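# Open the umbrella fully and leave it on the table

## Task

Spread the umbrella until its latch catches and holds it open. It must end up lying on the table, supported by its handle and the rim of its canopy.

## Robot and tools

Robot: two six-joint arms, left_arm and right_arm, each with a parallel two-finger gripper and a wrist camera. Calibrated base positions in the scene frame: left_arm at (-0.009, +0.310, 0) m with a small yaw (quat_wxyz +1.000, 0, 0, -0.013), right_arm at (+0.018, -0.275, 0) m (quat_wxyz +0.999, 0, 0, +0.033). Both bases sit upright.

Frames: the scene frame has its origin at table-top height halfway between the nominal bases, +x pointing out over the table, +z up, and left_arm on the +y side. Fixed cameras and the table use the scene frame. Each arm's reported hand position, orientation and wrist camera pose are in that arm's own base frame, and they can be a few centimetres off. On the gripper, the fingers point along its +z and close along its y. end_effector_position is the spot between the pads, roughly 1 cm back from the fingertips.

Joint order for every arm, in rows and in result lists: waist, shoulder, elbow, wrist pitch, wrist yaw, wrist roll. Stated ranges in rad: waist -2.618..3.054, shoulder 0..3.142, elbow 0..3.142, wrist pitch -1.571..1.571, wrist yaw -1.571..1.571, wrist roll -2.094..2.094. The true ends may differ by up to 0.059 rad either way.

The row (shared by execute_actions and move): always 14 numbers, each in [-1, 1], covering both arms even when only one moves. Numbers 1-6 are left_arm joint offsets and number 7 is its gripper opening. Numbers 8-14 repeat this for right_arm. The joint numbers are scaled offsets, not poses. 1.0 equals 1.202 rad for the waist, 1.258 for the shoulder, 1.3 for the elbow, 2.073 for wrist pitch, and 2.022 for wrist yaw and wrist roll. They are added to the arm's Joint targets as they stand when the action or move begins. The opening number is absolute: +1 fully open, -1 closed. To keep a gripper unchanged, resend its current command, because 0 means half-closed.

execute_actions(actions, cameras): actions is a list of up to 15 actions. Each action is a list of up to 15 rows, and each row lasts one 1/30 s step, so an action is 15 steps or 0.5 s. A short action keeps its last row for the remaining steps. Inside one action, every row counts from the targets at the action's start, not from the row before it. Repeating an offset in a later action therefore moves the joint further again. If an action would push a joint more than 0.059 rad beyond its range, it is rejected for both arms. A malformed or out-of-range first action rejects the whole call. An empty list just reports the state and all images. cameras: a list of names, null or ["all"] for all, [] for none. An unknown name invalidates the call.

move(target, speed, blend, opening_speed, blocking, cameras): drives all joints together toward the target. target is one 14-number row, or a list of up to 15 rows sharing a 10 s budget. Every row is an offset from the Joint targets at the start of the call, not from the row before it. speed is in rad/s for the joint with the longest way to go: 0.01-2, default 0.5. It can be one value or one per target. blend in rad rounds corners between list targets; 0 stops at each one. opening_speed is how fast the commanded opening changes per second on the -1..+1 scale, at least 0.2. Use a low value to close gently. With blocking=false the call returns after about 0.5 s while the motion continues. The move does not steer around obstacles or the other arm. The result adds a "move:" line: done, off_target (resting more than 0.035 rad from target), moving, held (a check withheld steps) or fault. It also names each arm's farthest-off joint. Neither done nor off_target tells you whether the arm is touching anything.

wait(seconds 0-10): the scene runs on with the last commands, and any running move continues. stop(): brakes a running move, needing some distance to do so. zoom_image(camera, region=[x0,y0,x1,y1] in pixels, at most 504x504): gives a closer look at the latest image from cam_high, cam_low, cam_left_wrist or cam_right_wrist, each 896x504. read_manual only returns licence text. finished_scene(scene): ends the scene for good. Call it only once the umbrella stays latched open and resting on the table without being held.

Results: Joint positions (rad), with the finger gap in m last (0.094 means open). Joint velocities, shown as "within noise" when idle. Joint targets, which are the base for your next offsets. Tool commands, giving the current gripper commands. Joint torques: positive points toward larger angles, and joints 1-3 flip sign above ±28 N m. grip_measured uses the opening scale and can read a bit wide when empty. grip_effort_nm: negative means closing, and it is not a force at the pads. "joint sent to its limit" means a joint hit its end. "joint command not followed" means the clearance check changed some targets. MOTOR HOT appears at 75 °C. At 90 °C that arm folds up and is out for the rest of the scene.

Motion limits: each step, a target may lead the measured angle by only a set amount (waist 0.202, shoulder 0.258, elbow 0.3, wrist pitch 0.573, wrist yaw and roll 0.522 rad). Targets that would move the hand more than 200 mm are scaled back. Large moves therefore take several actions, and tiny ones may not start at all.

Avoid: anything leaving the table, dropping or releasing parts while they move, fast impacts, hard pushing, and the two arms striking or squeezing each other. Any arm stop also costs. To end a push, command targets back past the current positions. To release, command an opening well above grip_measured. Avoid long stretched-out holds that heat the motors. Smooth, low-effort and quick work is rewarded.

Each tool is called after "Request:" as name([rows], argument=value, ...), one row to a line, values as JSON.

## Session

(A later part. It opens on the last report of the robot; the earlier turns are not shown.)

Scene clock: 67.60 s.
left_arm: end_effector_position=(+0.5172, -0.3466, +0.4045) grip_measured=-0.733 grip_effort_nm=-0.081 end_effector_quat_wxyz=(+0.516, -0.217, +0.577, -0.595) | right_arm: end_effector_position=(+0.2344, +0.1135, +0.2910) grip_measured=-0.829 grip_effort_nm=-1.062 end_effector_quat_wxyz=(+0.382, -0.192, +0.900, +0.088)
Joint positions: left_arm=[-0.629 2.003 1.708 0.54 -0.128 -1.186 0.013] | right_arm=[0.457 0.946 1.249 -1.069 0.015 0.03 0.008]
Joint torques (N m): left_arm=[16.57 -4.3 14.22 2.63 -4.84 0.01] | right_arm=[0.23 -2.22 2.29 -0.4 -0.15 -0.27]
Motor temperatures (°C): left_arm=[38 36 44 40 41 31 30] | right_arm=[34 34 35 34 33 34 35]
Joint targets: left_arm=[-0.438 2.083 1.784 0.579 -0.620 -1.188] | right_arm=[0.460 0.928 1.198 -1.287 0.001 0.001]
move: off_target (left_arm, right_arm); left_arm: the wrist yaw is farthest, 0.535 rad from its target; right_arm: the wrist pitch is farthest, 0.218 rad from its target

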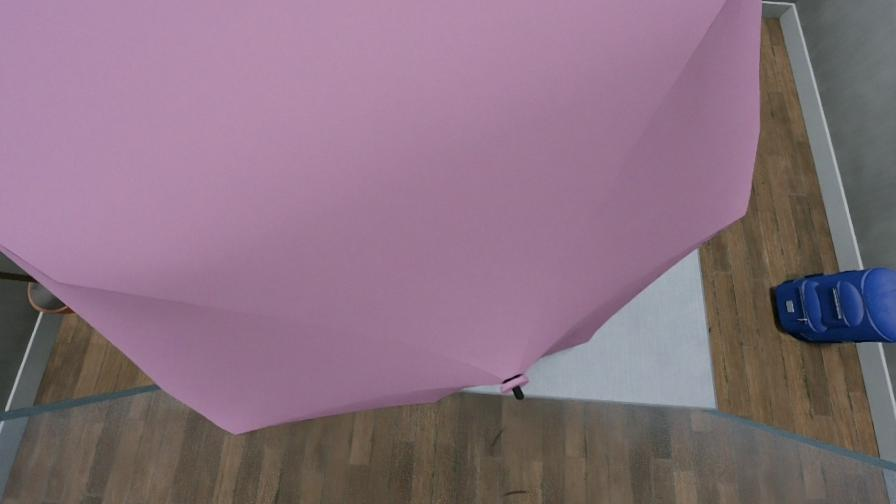

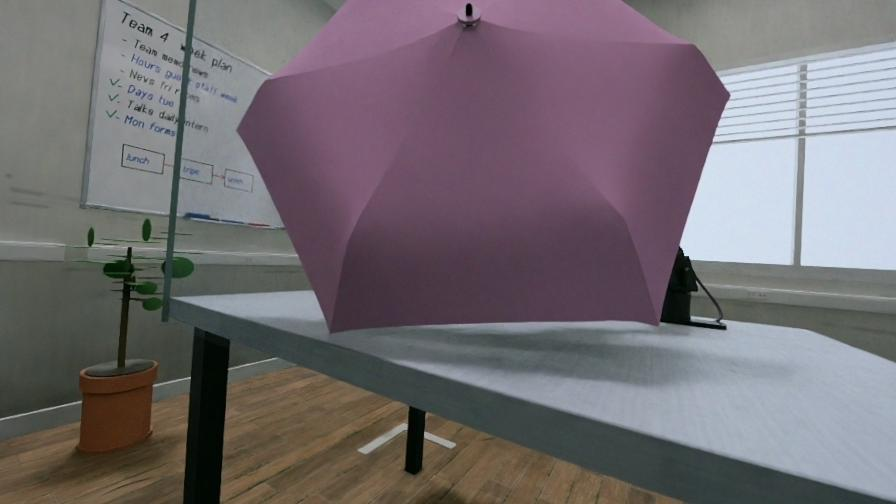

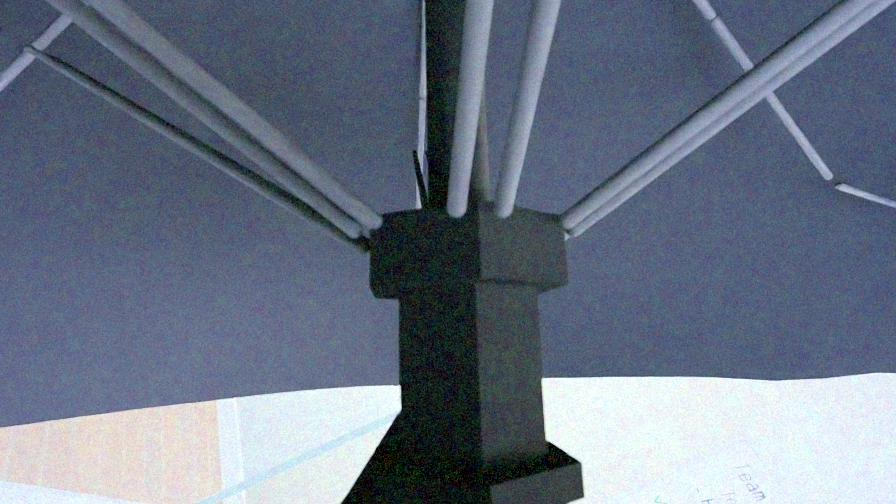

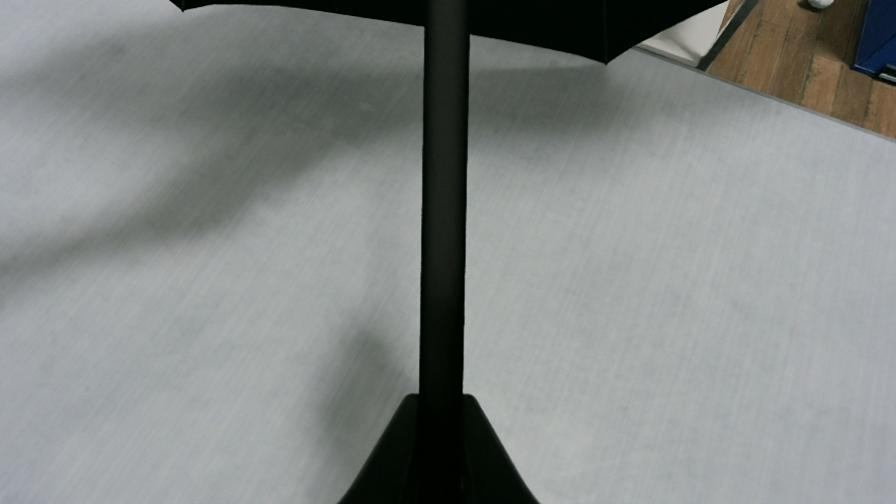

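Request:
move(target=[0.02,0.0,0.22,-0.07,-0.01,0,-0.734,0,0,-0.1,0,0,0,-1], speed=0.12)

Scene clock: 81.63 s.
left_arm: end_effector_position=(+0.5470, -0.3188, +0.4226) grip_measured=-0.733 grip_effort_nm=-0.066 end_effector_quat_wxyz=(+0.537, -0.270, +0.606, -0.520) | right_arm: end_effector_position=(+0.2410, +0.1195, +0.2789) grip_measured=-0.830 grip_effort_nm=-1.072 end_effector_quat_wxyz=(+0.397, -0.183, +0.893, +0.103)
Joint positions: left_arm=[-0.598 2.047 1.964 0.205 -0.246 -1.159 0.013] | right_arm=[0.457 0.915 1.152 -0.962 0.001 0.053 0.008]
Joint torques (N m): left_arm=[16.03 -7.73 16.65 4.72 -3.87 -0.31] | right_arm=[0.28 0.24 -0.28 -1.35 0.02 -0.49]
Motor temperatures (°C): left_arm=[41 35 46 43 55 31 30] | right_arm=[34 33 34 34 33 34 36]
Heat: left arm: 55 °C; right arm: 36 °C.
Joint targets: left_arm=[-0.414 2.084 2.070 0.434 -0.640 -1.189] | right_arm=[0.460 0.927 1.068 -1.287 0.001 0.001]
move: off_target (left_arm, right_arm); left_arm: the wrist yaw is farthest, 0.394 rad from its target; right_arm: the wrist pitch is farthest, 0.325 rad from its target

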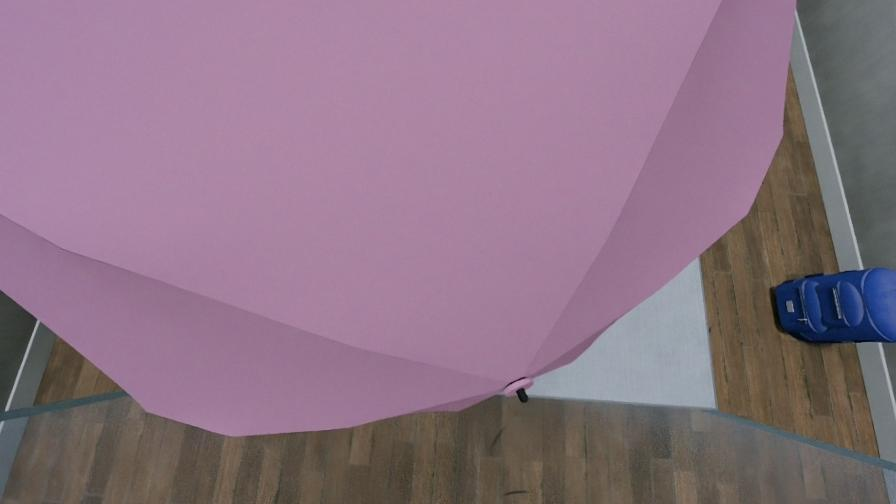

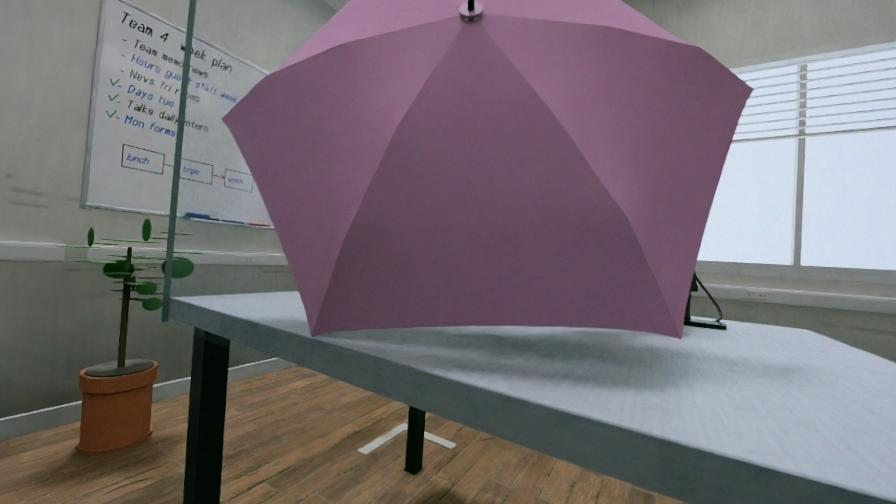

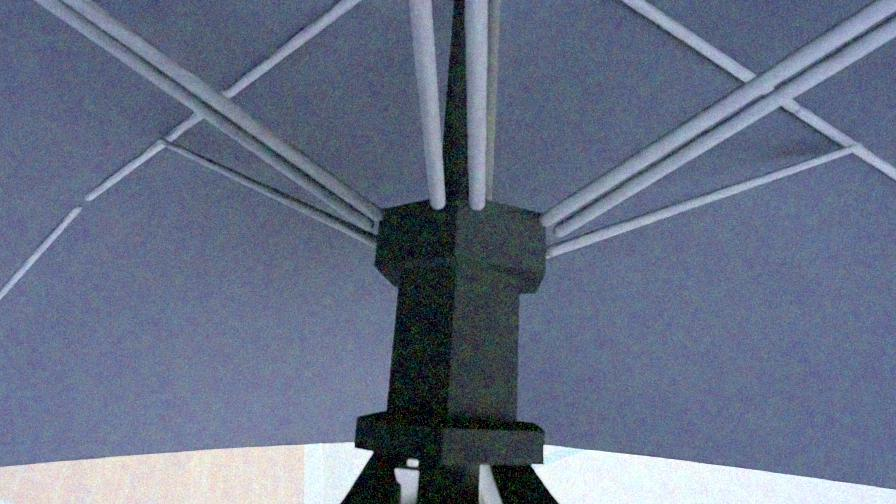

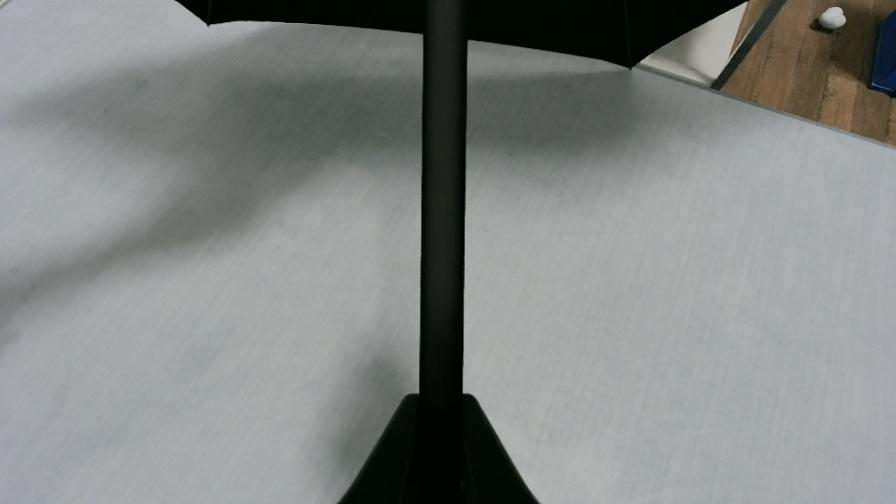

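Request:
move(target=[-0.188,-0.035,-0.115,-0.089,0.178,0.015,-0.734,0,-0.01,0.04,0.138,0,0,-1], speed=0.1, cameras=["cam_left_wrist","cam_low"])

Request:
zoom_image(camera="cam_left_wrist", region=[340, 200, 600, 504])

Scene clock: 94.67 s.
left_arm: end_effector_position=(+0.5344, -0.3377, +0.4196) grip_measured=-0.733 grip_effort_nm=-0.066 end_effector_quat_wxyz=(+0.532, -0.258, +0.610, -0.527) | right_arm: end_effector_position=(+0.2333, +0.1140, +0.2779) grip_measured=-0.835 grip_effort_nm=-1.062 end_effector_quat_wxyz=(+0.393, -0.187, +0.895, +0.096)
Joint positions: left_arm=[-0.636 2.042 1.941 0.228 -0.253 -1.15 0.013] | right_arm=[0.457 0.893 1.152 -0.997 0.009 0.041 0.008]
Joint torques (N m): left_arm=[-0.34 -10.45 6.32 2.52 -0.28 -0.05] | right_arm=[0.21 1.21 4.03 1.56 -0.08 -0.38]
Motor temperatures (°C): left_arm=[42 36 46 52 55 31 30] | right_arm=[34 33 34 35 33 34 36]
Joint targets: left_arm=[-0.640 2.039 1.921 0.249 -0.281 -1.158] | right_arm=[0.460 0.915 1.120 -1.002 0.001 0.001]
move: off_target (right_arm); right_arm: the wrist roll is farthest, 0.040 rad from its target
Images, in order: cam_low, cam_left_wrist.

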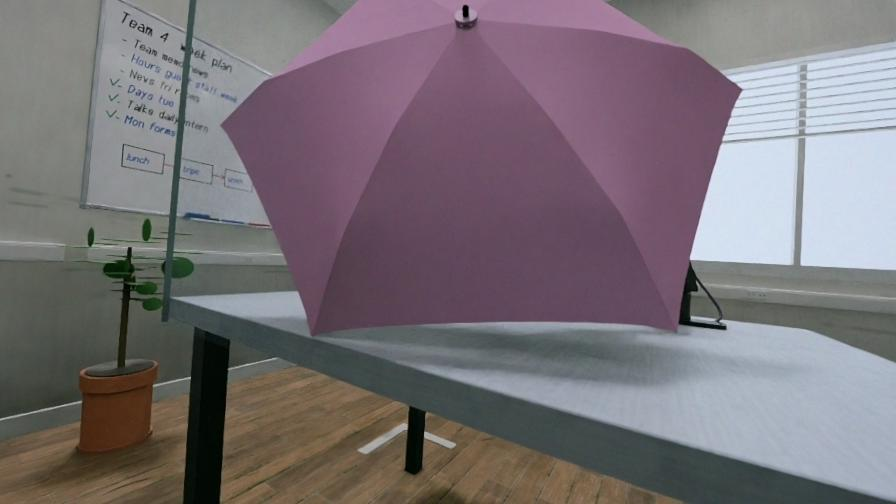

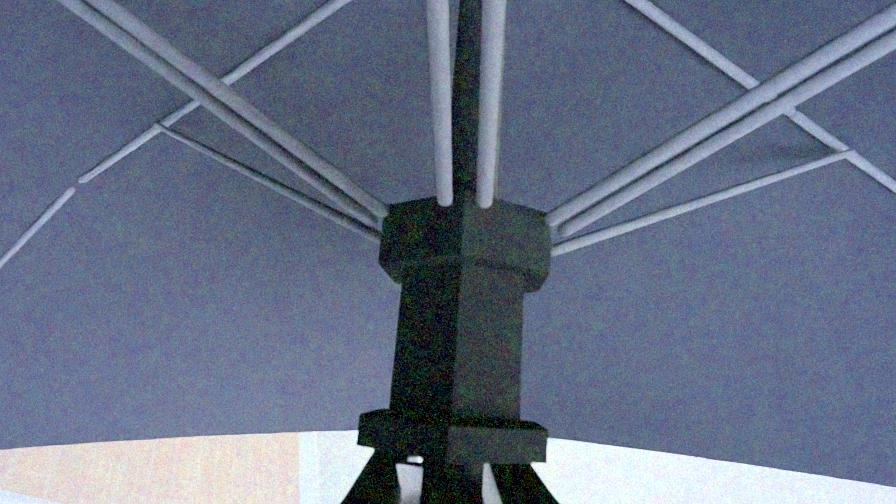

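Scaled by 1.658 from the camera's 896x504 image, which has a finer 1280x720 frame.

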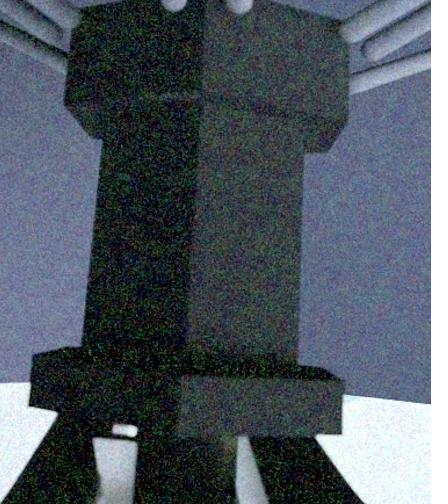

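Request:
move([
  [-0.012,-0.01,-0.022,0.01,0,0,-0.734,0,0,0,0,0,0,-1],
  [-0.012,-0.01,-0.022,0.01,0,0,0.2,0,0,0,0,0,0,-1],
], speed=0.1, opening_speed=0.4, cameras=["cam_left_wrist","cam_right_wrist","cam_high"])

Scene clock: 104.10 s.
left_arm: end_effector_position=(+0.5321, -0.3393, +0.4057) grip_measured=+0.198 grip_effort_nm=0.090 end_effector_quat_wxyz=(+0.529, -0.264, +0.620, -0.516) | right_arm: end_effector_position=(+0.2305, +0.1132, +0.2748) grip_measured=-0.836 grip_effort_nm=-1.067 end_effector_quat_wxyz=(+0.386, -0.190, +0.898, +0.094)
Joint positions: left_arm=[-0.646 2.032 1.901 0.228 -0.274 -1.15 0.056] | right_arm=[0.457 0.893 1.152 -1.014 0.006 0.037 0.008]
Joint torques (N m): left_arm=[-0.7 -10.62 7.21 2.75 -0.07 -0.06] | right_arm=[0.24 1.22 4.01 1.7 -0.06 -0.34]
Motor temperatures (°C): left_arm=[39 36 43 50 48 31 30] | right_arm=[34 33 34 36 33 34 36]
Heat: left arm: 50 °C; right arm: 36 °C.
Joint targets: left_arm=[-0.654 2.027 1.892 0.270 -0.280 -1.158] | right_arm=[0.460 0.915 1.120 -1.001 0.001 0.001]
move: off_target (left_arm, right_arm); left_arm: the wrist pitch is farthest, 0.042 rad from its target; right_arm: the wrist roll is farthest, 0.036 rad from its target
Images, in order: cam_high, cam_left_wrist, cam_right_wrist.

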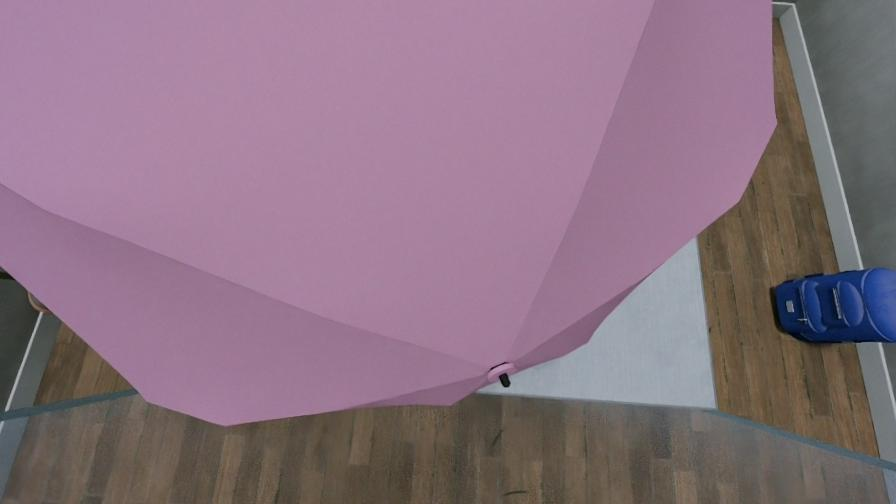

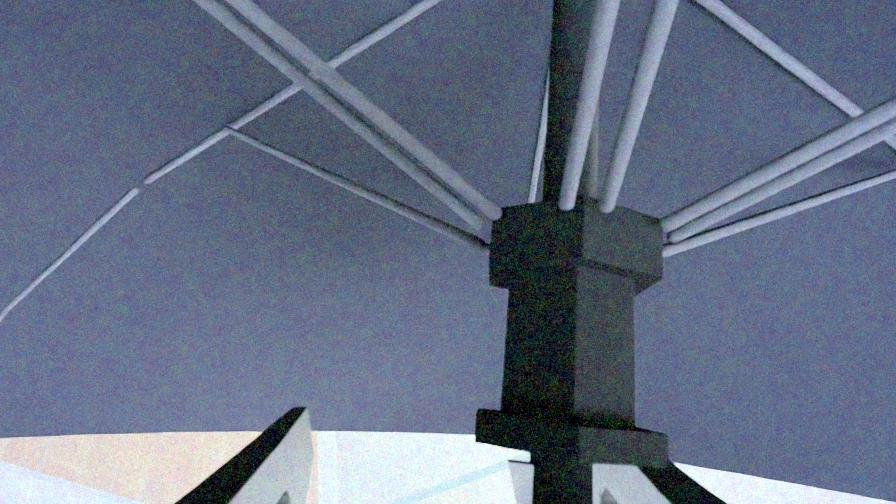

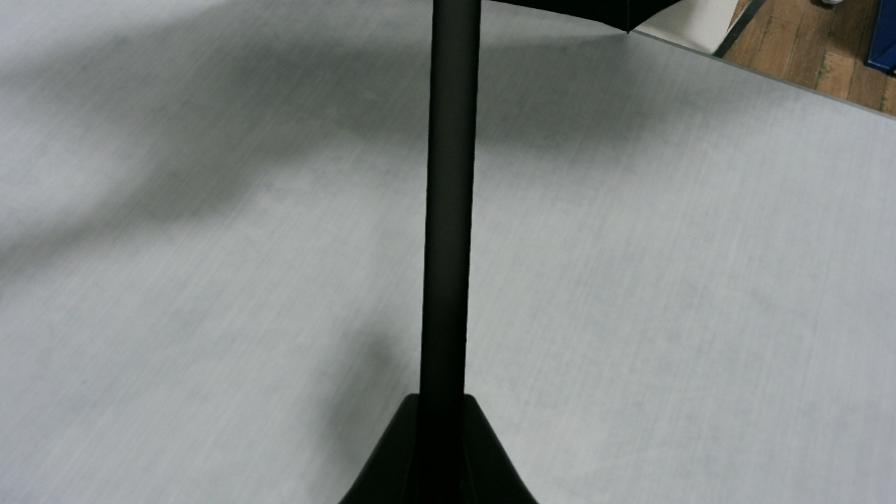

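Request:
move([
  [0,0,0.054,-0.024,0,0,0.2,0,0,0,0,0,0,-1],
  [-0.008,-0.153,-0.1615,0.0145,0,0,0.2,0,0,0,0,0,0,-1],
], speed=0.2, blend=0.005, cameras=["cam_left_wrist","cam_right_wrist"])

Scene clock: 108.40 s.
left_arm: end_effector_position=(+0.4969, -0.3188, +0.4200) grip_measured=+0.199 grip_effort_nm=0.046 end_effector_quat_wxyz=(+0.531, -0.267, +0.607, -0.527) | right_arm: end_effector_position=(+0.2210, +0.1153, +0.2636) grip_measured=-0.836 grip_effort_nm=-1.072 end_effector_quat_wxyz=(+0.360, -0.212, +0.903, +0.097)
Joint positions: left_arm=[-0.658 1.868 1.702 0.292 -0.288 -1.16 0.056] | right_arm=[0.46 0.895 1.144 -1.056 -0.023 0.009 0.008]
Joint torques (N m): left_arm=[-0.51 -11.58 6.35 2.38 0.07 0.06] | right_arm=[-0.06 1.05 4.7 2.05 0.26 -0.07]
Joint targets: left_arm=[-0.664 1.834 1.682 0.300 -0.281 -1.158] | right_arm=[0.460 0.915 1.121 -1.001 0.001 0.001]
move: off_target (right_arm); right_arm: the wrist pitch is farthest, 0.055 rad from its target
Images, in order: cam_left_wrist, cam_right_wrist.

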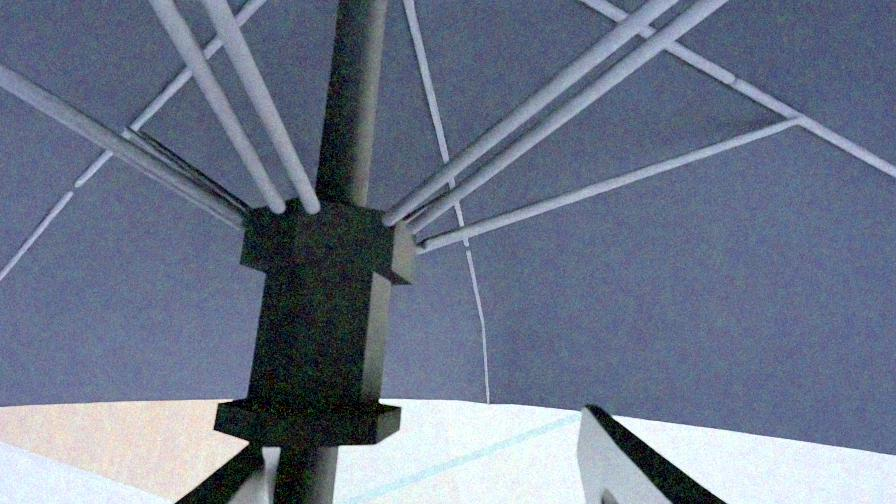

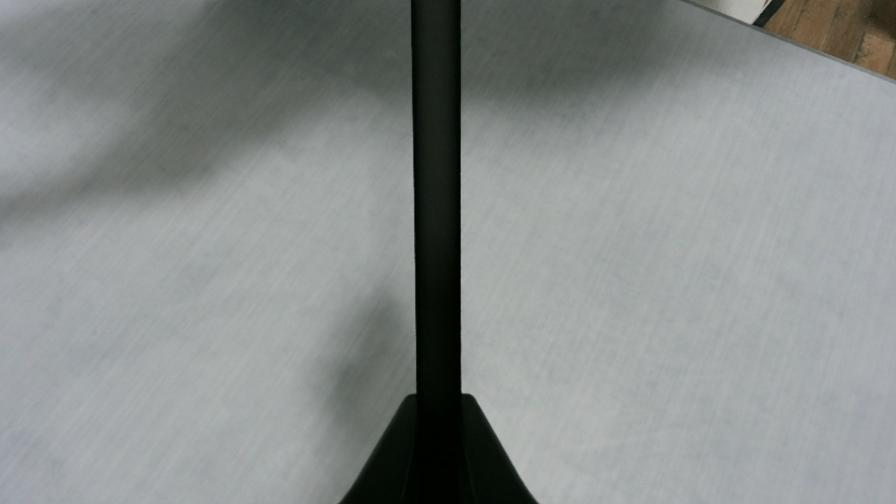

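Request:
move(target=[-0.076,-0.194,-0.509,0.26,-0.056,-0.012,0.2,0,0,0,0,0,0,-1], speed=0.3, cameras=["cam_left_wrist","cam_right_wrist","cam_low"])

Scene clock: 113.20 s.
left_arm: end_effector_position=(+0.4114, -0.2882, +0.3594) grip_measured=+0.199 grip_effort_nm=0.051 end_effector_quat_wxyz=(+0.540, -0.279, +0.550, -0.572) | right_arm: end_effector_position=(+0.2210, +0.1153, +0.2636) grip_measured=-0.836 grip_effort_nm=-1.062 end_effector_quat_wxyz=(+0.360, -0.212, +0.903, +0.097)
Joint positions: left_arm=[-0.749 1.617 1.04 0.838 -0.391 -1.183 0.056] | right_arm=[0.46 0.895 1.144 -1.056 -0.023 0.009 0.008]
Joint torques (N m): left_arm=[-0.54 -8.76 6 2.17 0 0.05] | right_arm=[-0.03 1.09 4.68 2.03 0.27 -0.06]
Joint targets: left_arm=[-0.755 1.590 1.021 0.839 -0.394 -1.182] | right_arm=[0.460 0.915 1.121 -1.001 0.001 0.001]
move: off_target (right_arm); right_arm: the wrist pitch is farthest, 0.055 rad from its target
Images, in order: cam_low, cam_left_wrist, cam_right_wrist.

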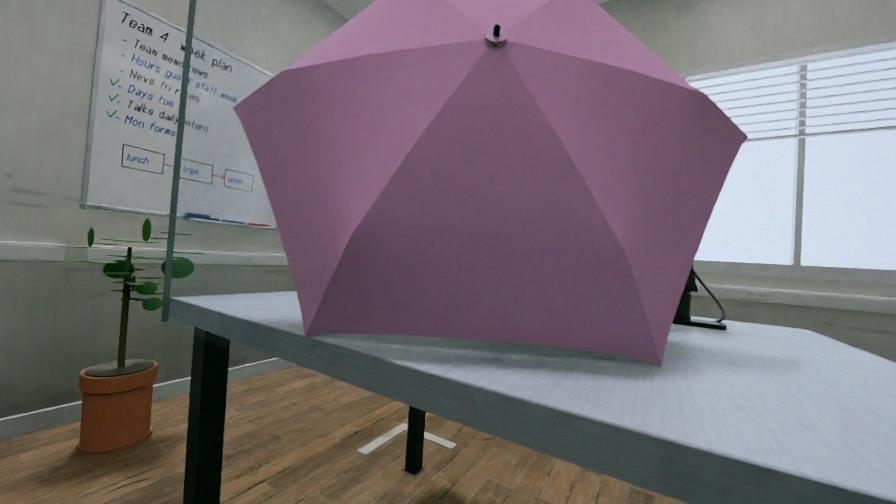

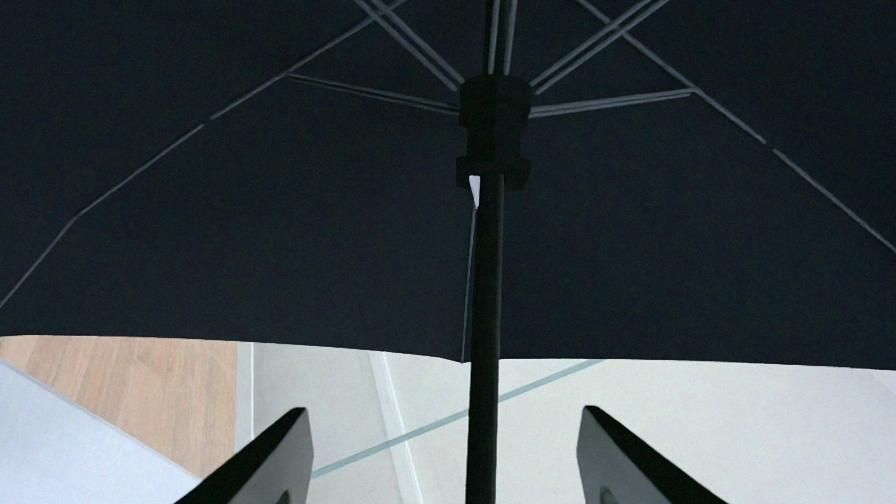

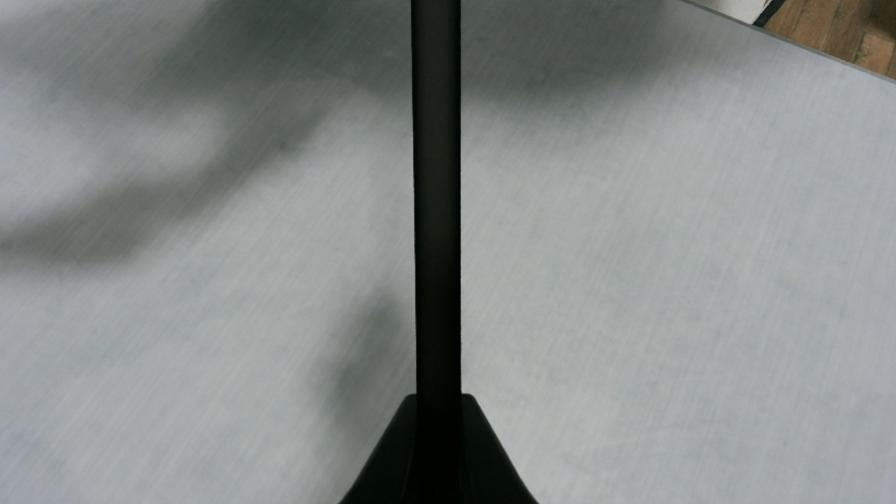

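Request:
move([
  [-0.166,-0.29,-0.347,0.058,-0.096,0,0.2,0,0,0,0,0,0,-1],
  [-0.166,-0.55,-0.439,0.0145,-0.096,0,0.2,0,0.029,0.255,-0.2036,0,0,-1],
  [-0.166,-0.55,-0.439,0.0145,-0.096,0,0.2,-0.438,-0.099,0.253,-0.26,0,0,-1],
], speed=[0.5,0.25,0.3], blend=0.03)

Scene clock: 125.50 s.
left_arm: end_effector_position=(+0.2575, -0.1878, +0.3712) grip_measured=+0.199 grip_effort_nm=0.046 end_effector_quat_wxyz=(+0.527, -0.303, +0.478, -0.634) | right_arm: end_effector_position=(+0.1558, -0.0046, +0.3057) grip_measured=-0.837 grip_effort_nm=-1.062 end_effector_quat_wxyz=(+0.332, +0.013, +0.943, -0.005)
Joint positions: left_arm=[-0.949 0.911 0.47 0.887 -0.589 -1.183 0.056] | right_arm=[-0.057 0.801 1.422 -1.516 -0.018 -0.023 0.008]
Joint torques (N m): left_arm=[-0.47 -2.17 5.9 1.73 0.13 0.06] | right_arm=[-0.98 0.53 7.64 1.2 0.22 0.26]
Motor temperatures (°C): left_arm=[36 37 41 48 42 31 30] | right_arm=[34 33 34 39 33 34 36]
Joint targets: left_arm=[-0.955 0.898 0.450 0.869 -0.588 -1.182] | right_arm=[-0.067 0.790 1.449 -1.541 0.001 0.001]
move: done

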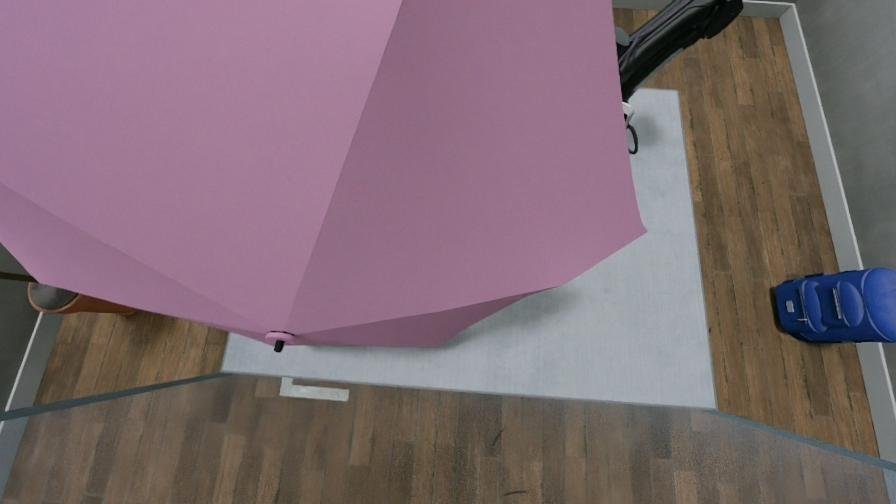

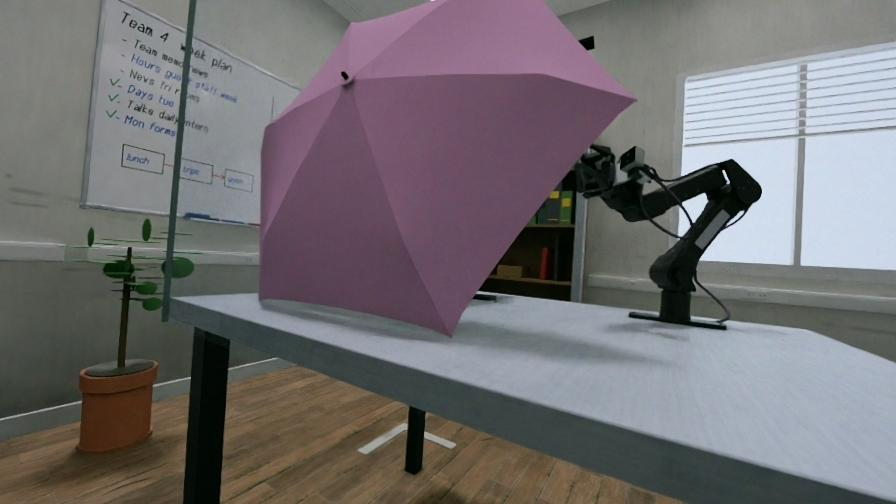

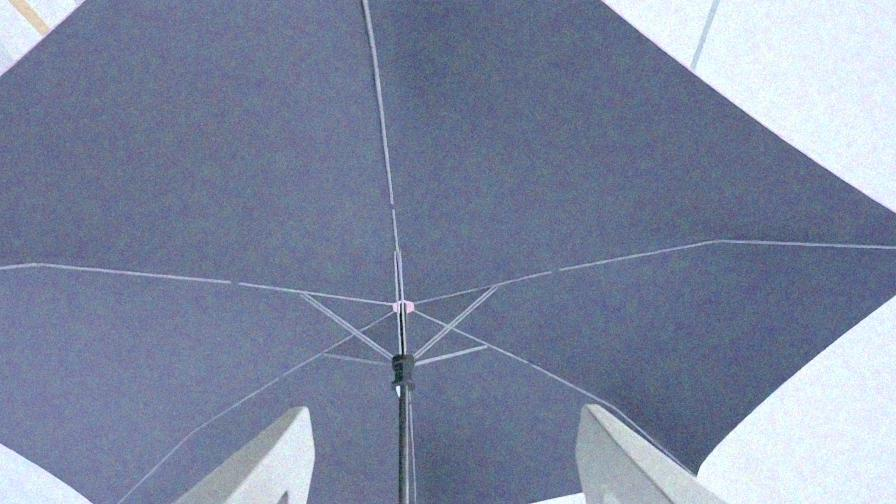

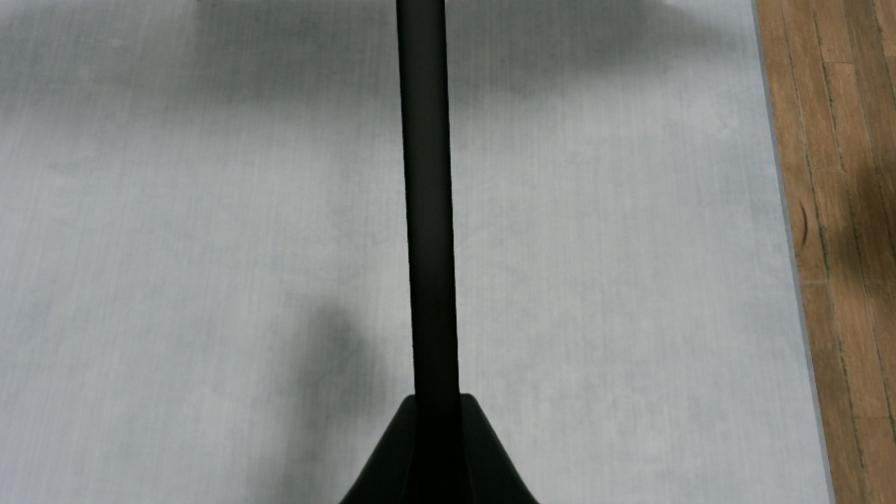

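Request:
move([
  [0,0,0,0,0,0,0.2,0,-0.199,-0.357,0.0825,0,0,-1],
  [0,0,0,0,0,0,0.2,0,-0.246,-0.603,0.174,0,0,-1],
  [0,0,0,0,0,0,0.2,0,-0.199,-0.763,0.244,0,0,-1],
], speed=[0.2,0.15,0.12], blend=0.03)

Scene clock: 134.20 s.
left_arm: end_effector_position=(+0.2575, -0.1879, +0.3712) grip_measured=+0.199 grip_effort_nm=0.056 end_effector_quat_wxyz=(+0.527, -0.303, +0.478, -0.634) | right_arm: end_effector_position=(+0.1527, -0.0061, +0.0766) grip_measured=-0.838 grip_effort_nm=-1.057 end_effector_quat_wxyz=(+0.232, +0.022, +0.972, -0.003)
Joint positions: left_arm=[-0.949 0.911 0.47 0.886 -0.589 -1.183 0.056] | right_arm=[-0.061 0.534 0.475 -1.044 -0.012 -0.012 0.008]
Joint torques (N m): left_arm=[-0.44 -2.18 5.9 1.73 0.13 0.06] | right_arm=[-0.58 1.58 5.44 1.24 0.16 0.13]
Joint targets: left_arm=[-0.955 0.898 0.450 0.869 -0.588 -1.182] | right_arm=[-0.067 0.540 0.458 -1.035 0.001 0.001]
move: done

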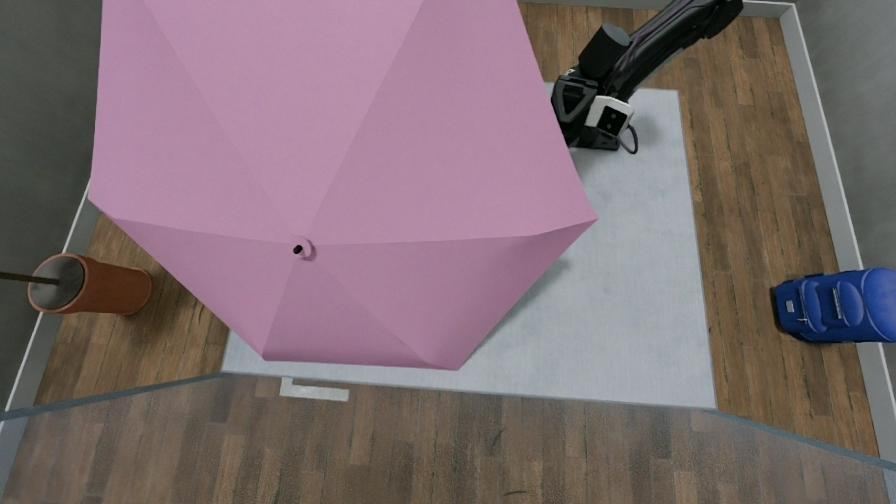

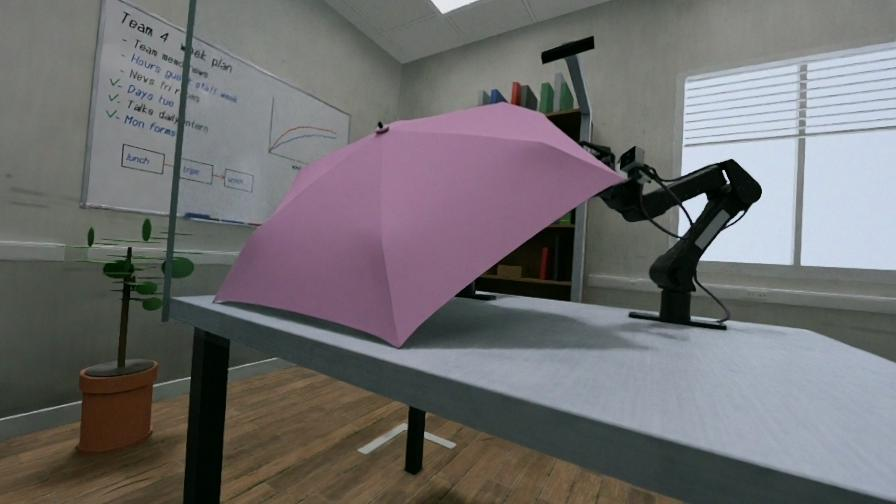

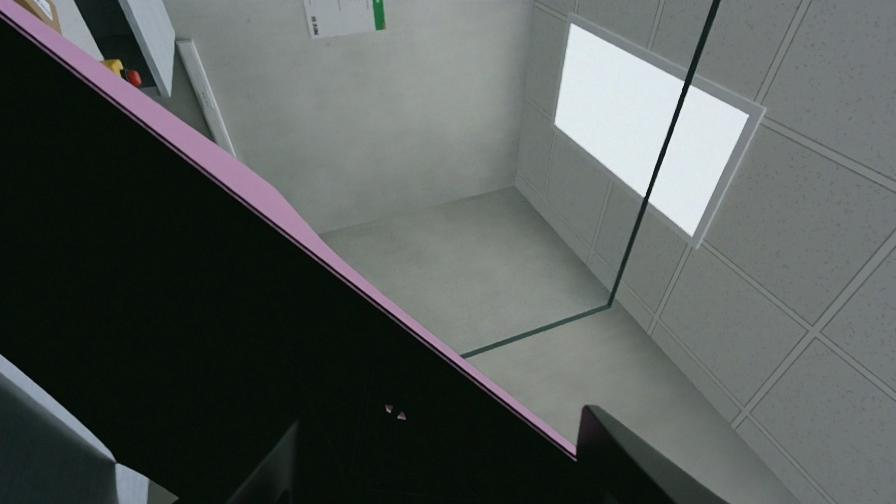

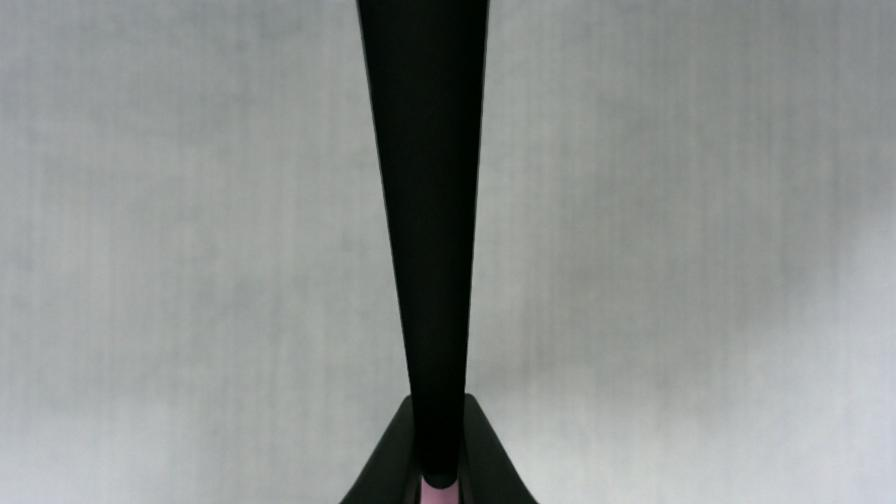

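Request:
move([
  [0,0,0,0,0,0,0.2,0,0.014,-0.048,0.021,0,0,-1],
  [0,0,0,0,0,0,0.2,0,0.014,-0.048,0.021,0,0,-0.5],
], speed=0.08, opening_speed=0.25)

Scene clock: 138.87 s.
left_arm: end_effector_position=(+0.2575, -0.1879, +0.3712) grip_measured=+0.199 grip_effort_nm=0.051 end_effector_quat_wxyz=(+0.527, -0.303, +0.478, -0.634) | right_arm: end_effector_position=(+0.1539, -0.0063, +0.0582) grip_measured=-0.502 grip_effort_nm=0.076 end_effector_quat_wxyz=(+0.221, +0.024, +0.975, -0.002)
Joint positions: left_arm=[-0.949 0.911 0.47 0.886 -0.589 -1.183 0.056] | right_arm=[-0.061 0.556 0.412 -0.981 -0.011 -0.009 0.023]
Joint torques (N m): left_arm=[-0.47 -2.15 5.89 1.72 0.13 0.05] | right_arm=[-0.61 1.16 5.59 1.01 0.14 0.12]
Joint targets: left_arm=[-0.955 0.898 0.450 0.869 -0.588 -1.182] | right_arm=[-0.067 0.557 0.395 -0.991 0.001 0.001]
move: done

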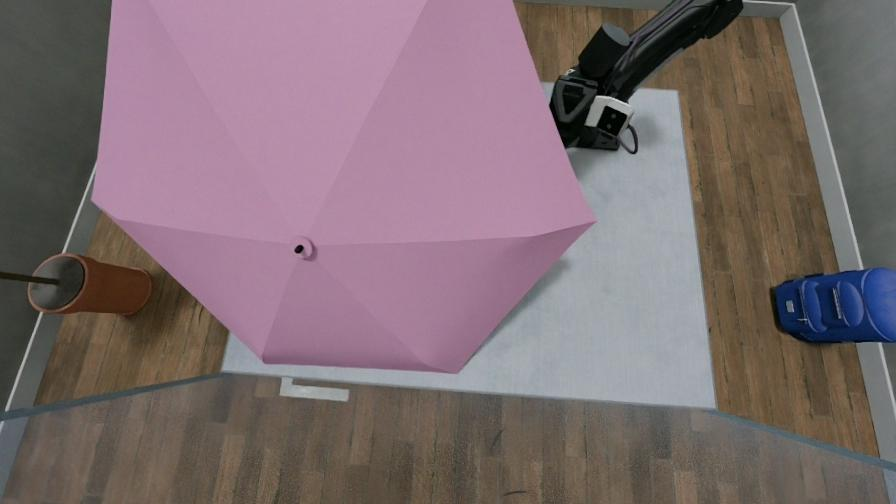

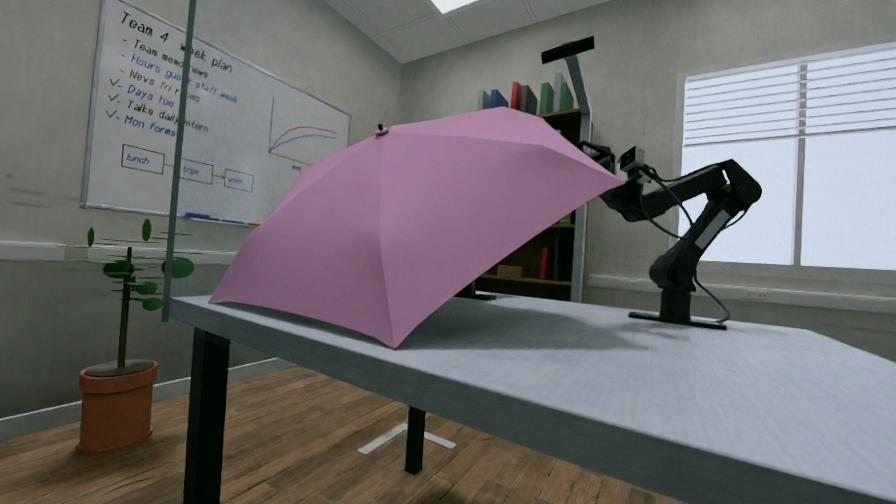

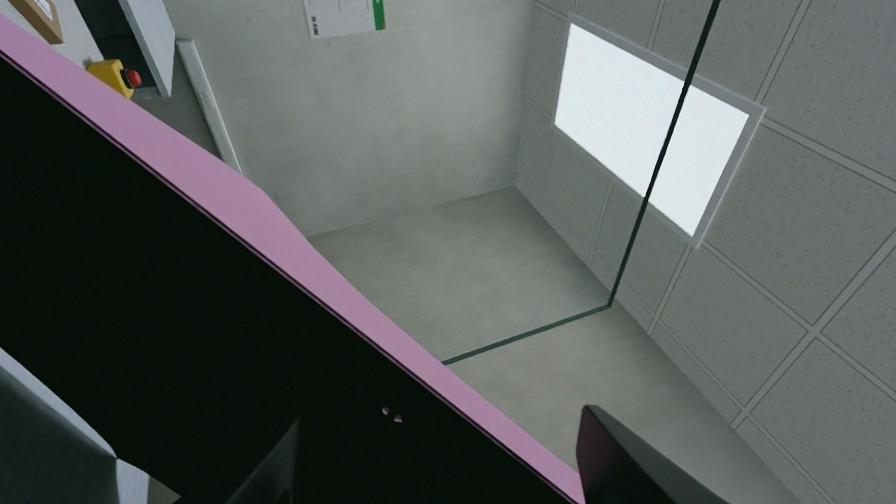

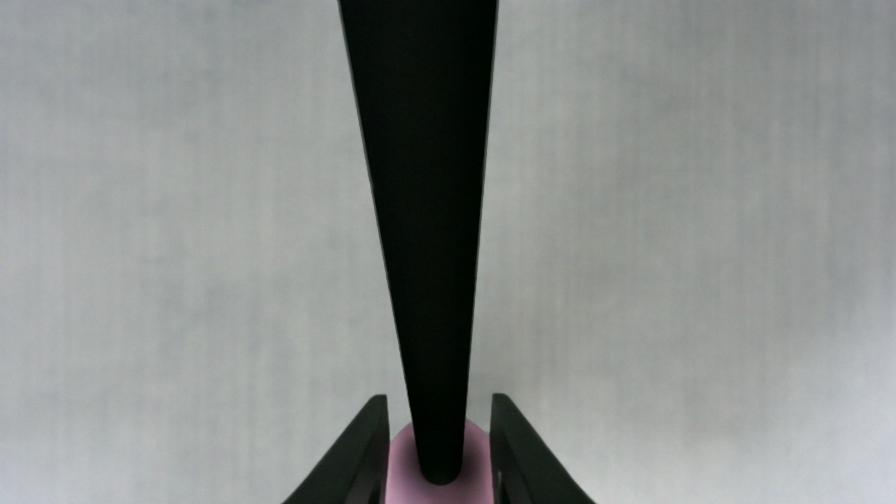

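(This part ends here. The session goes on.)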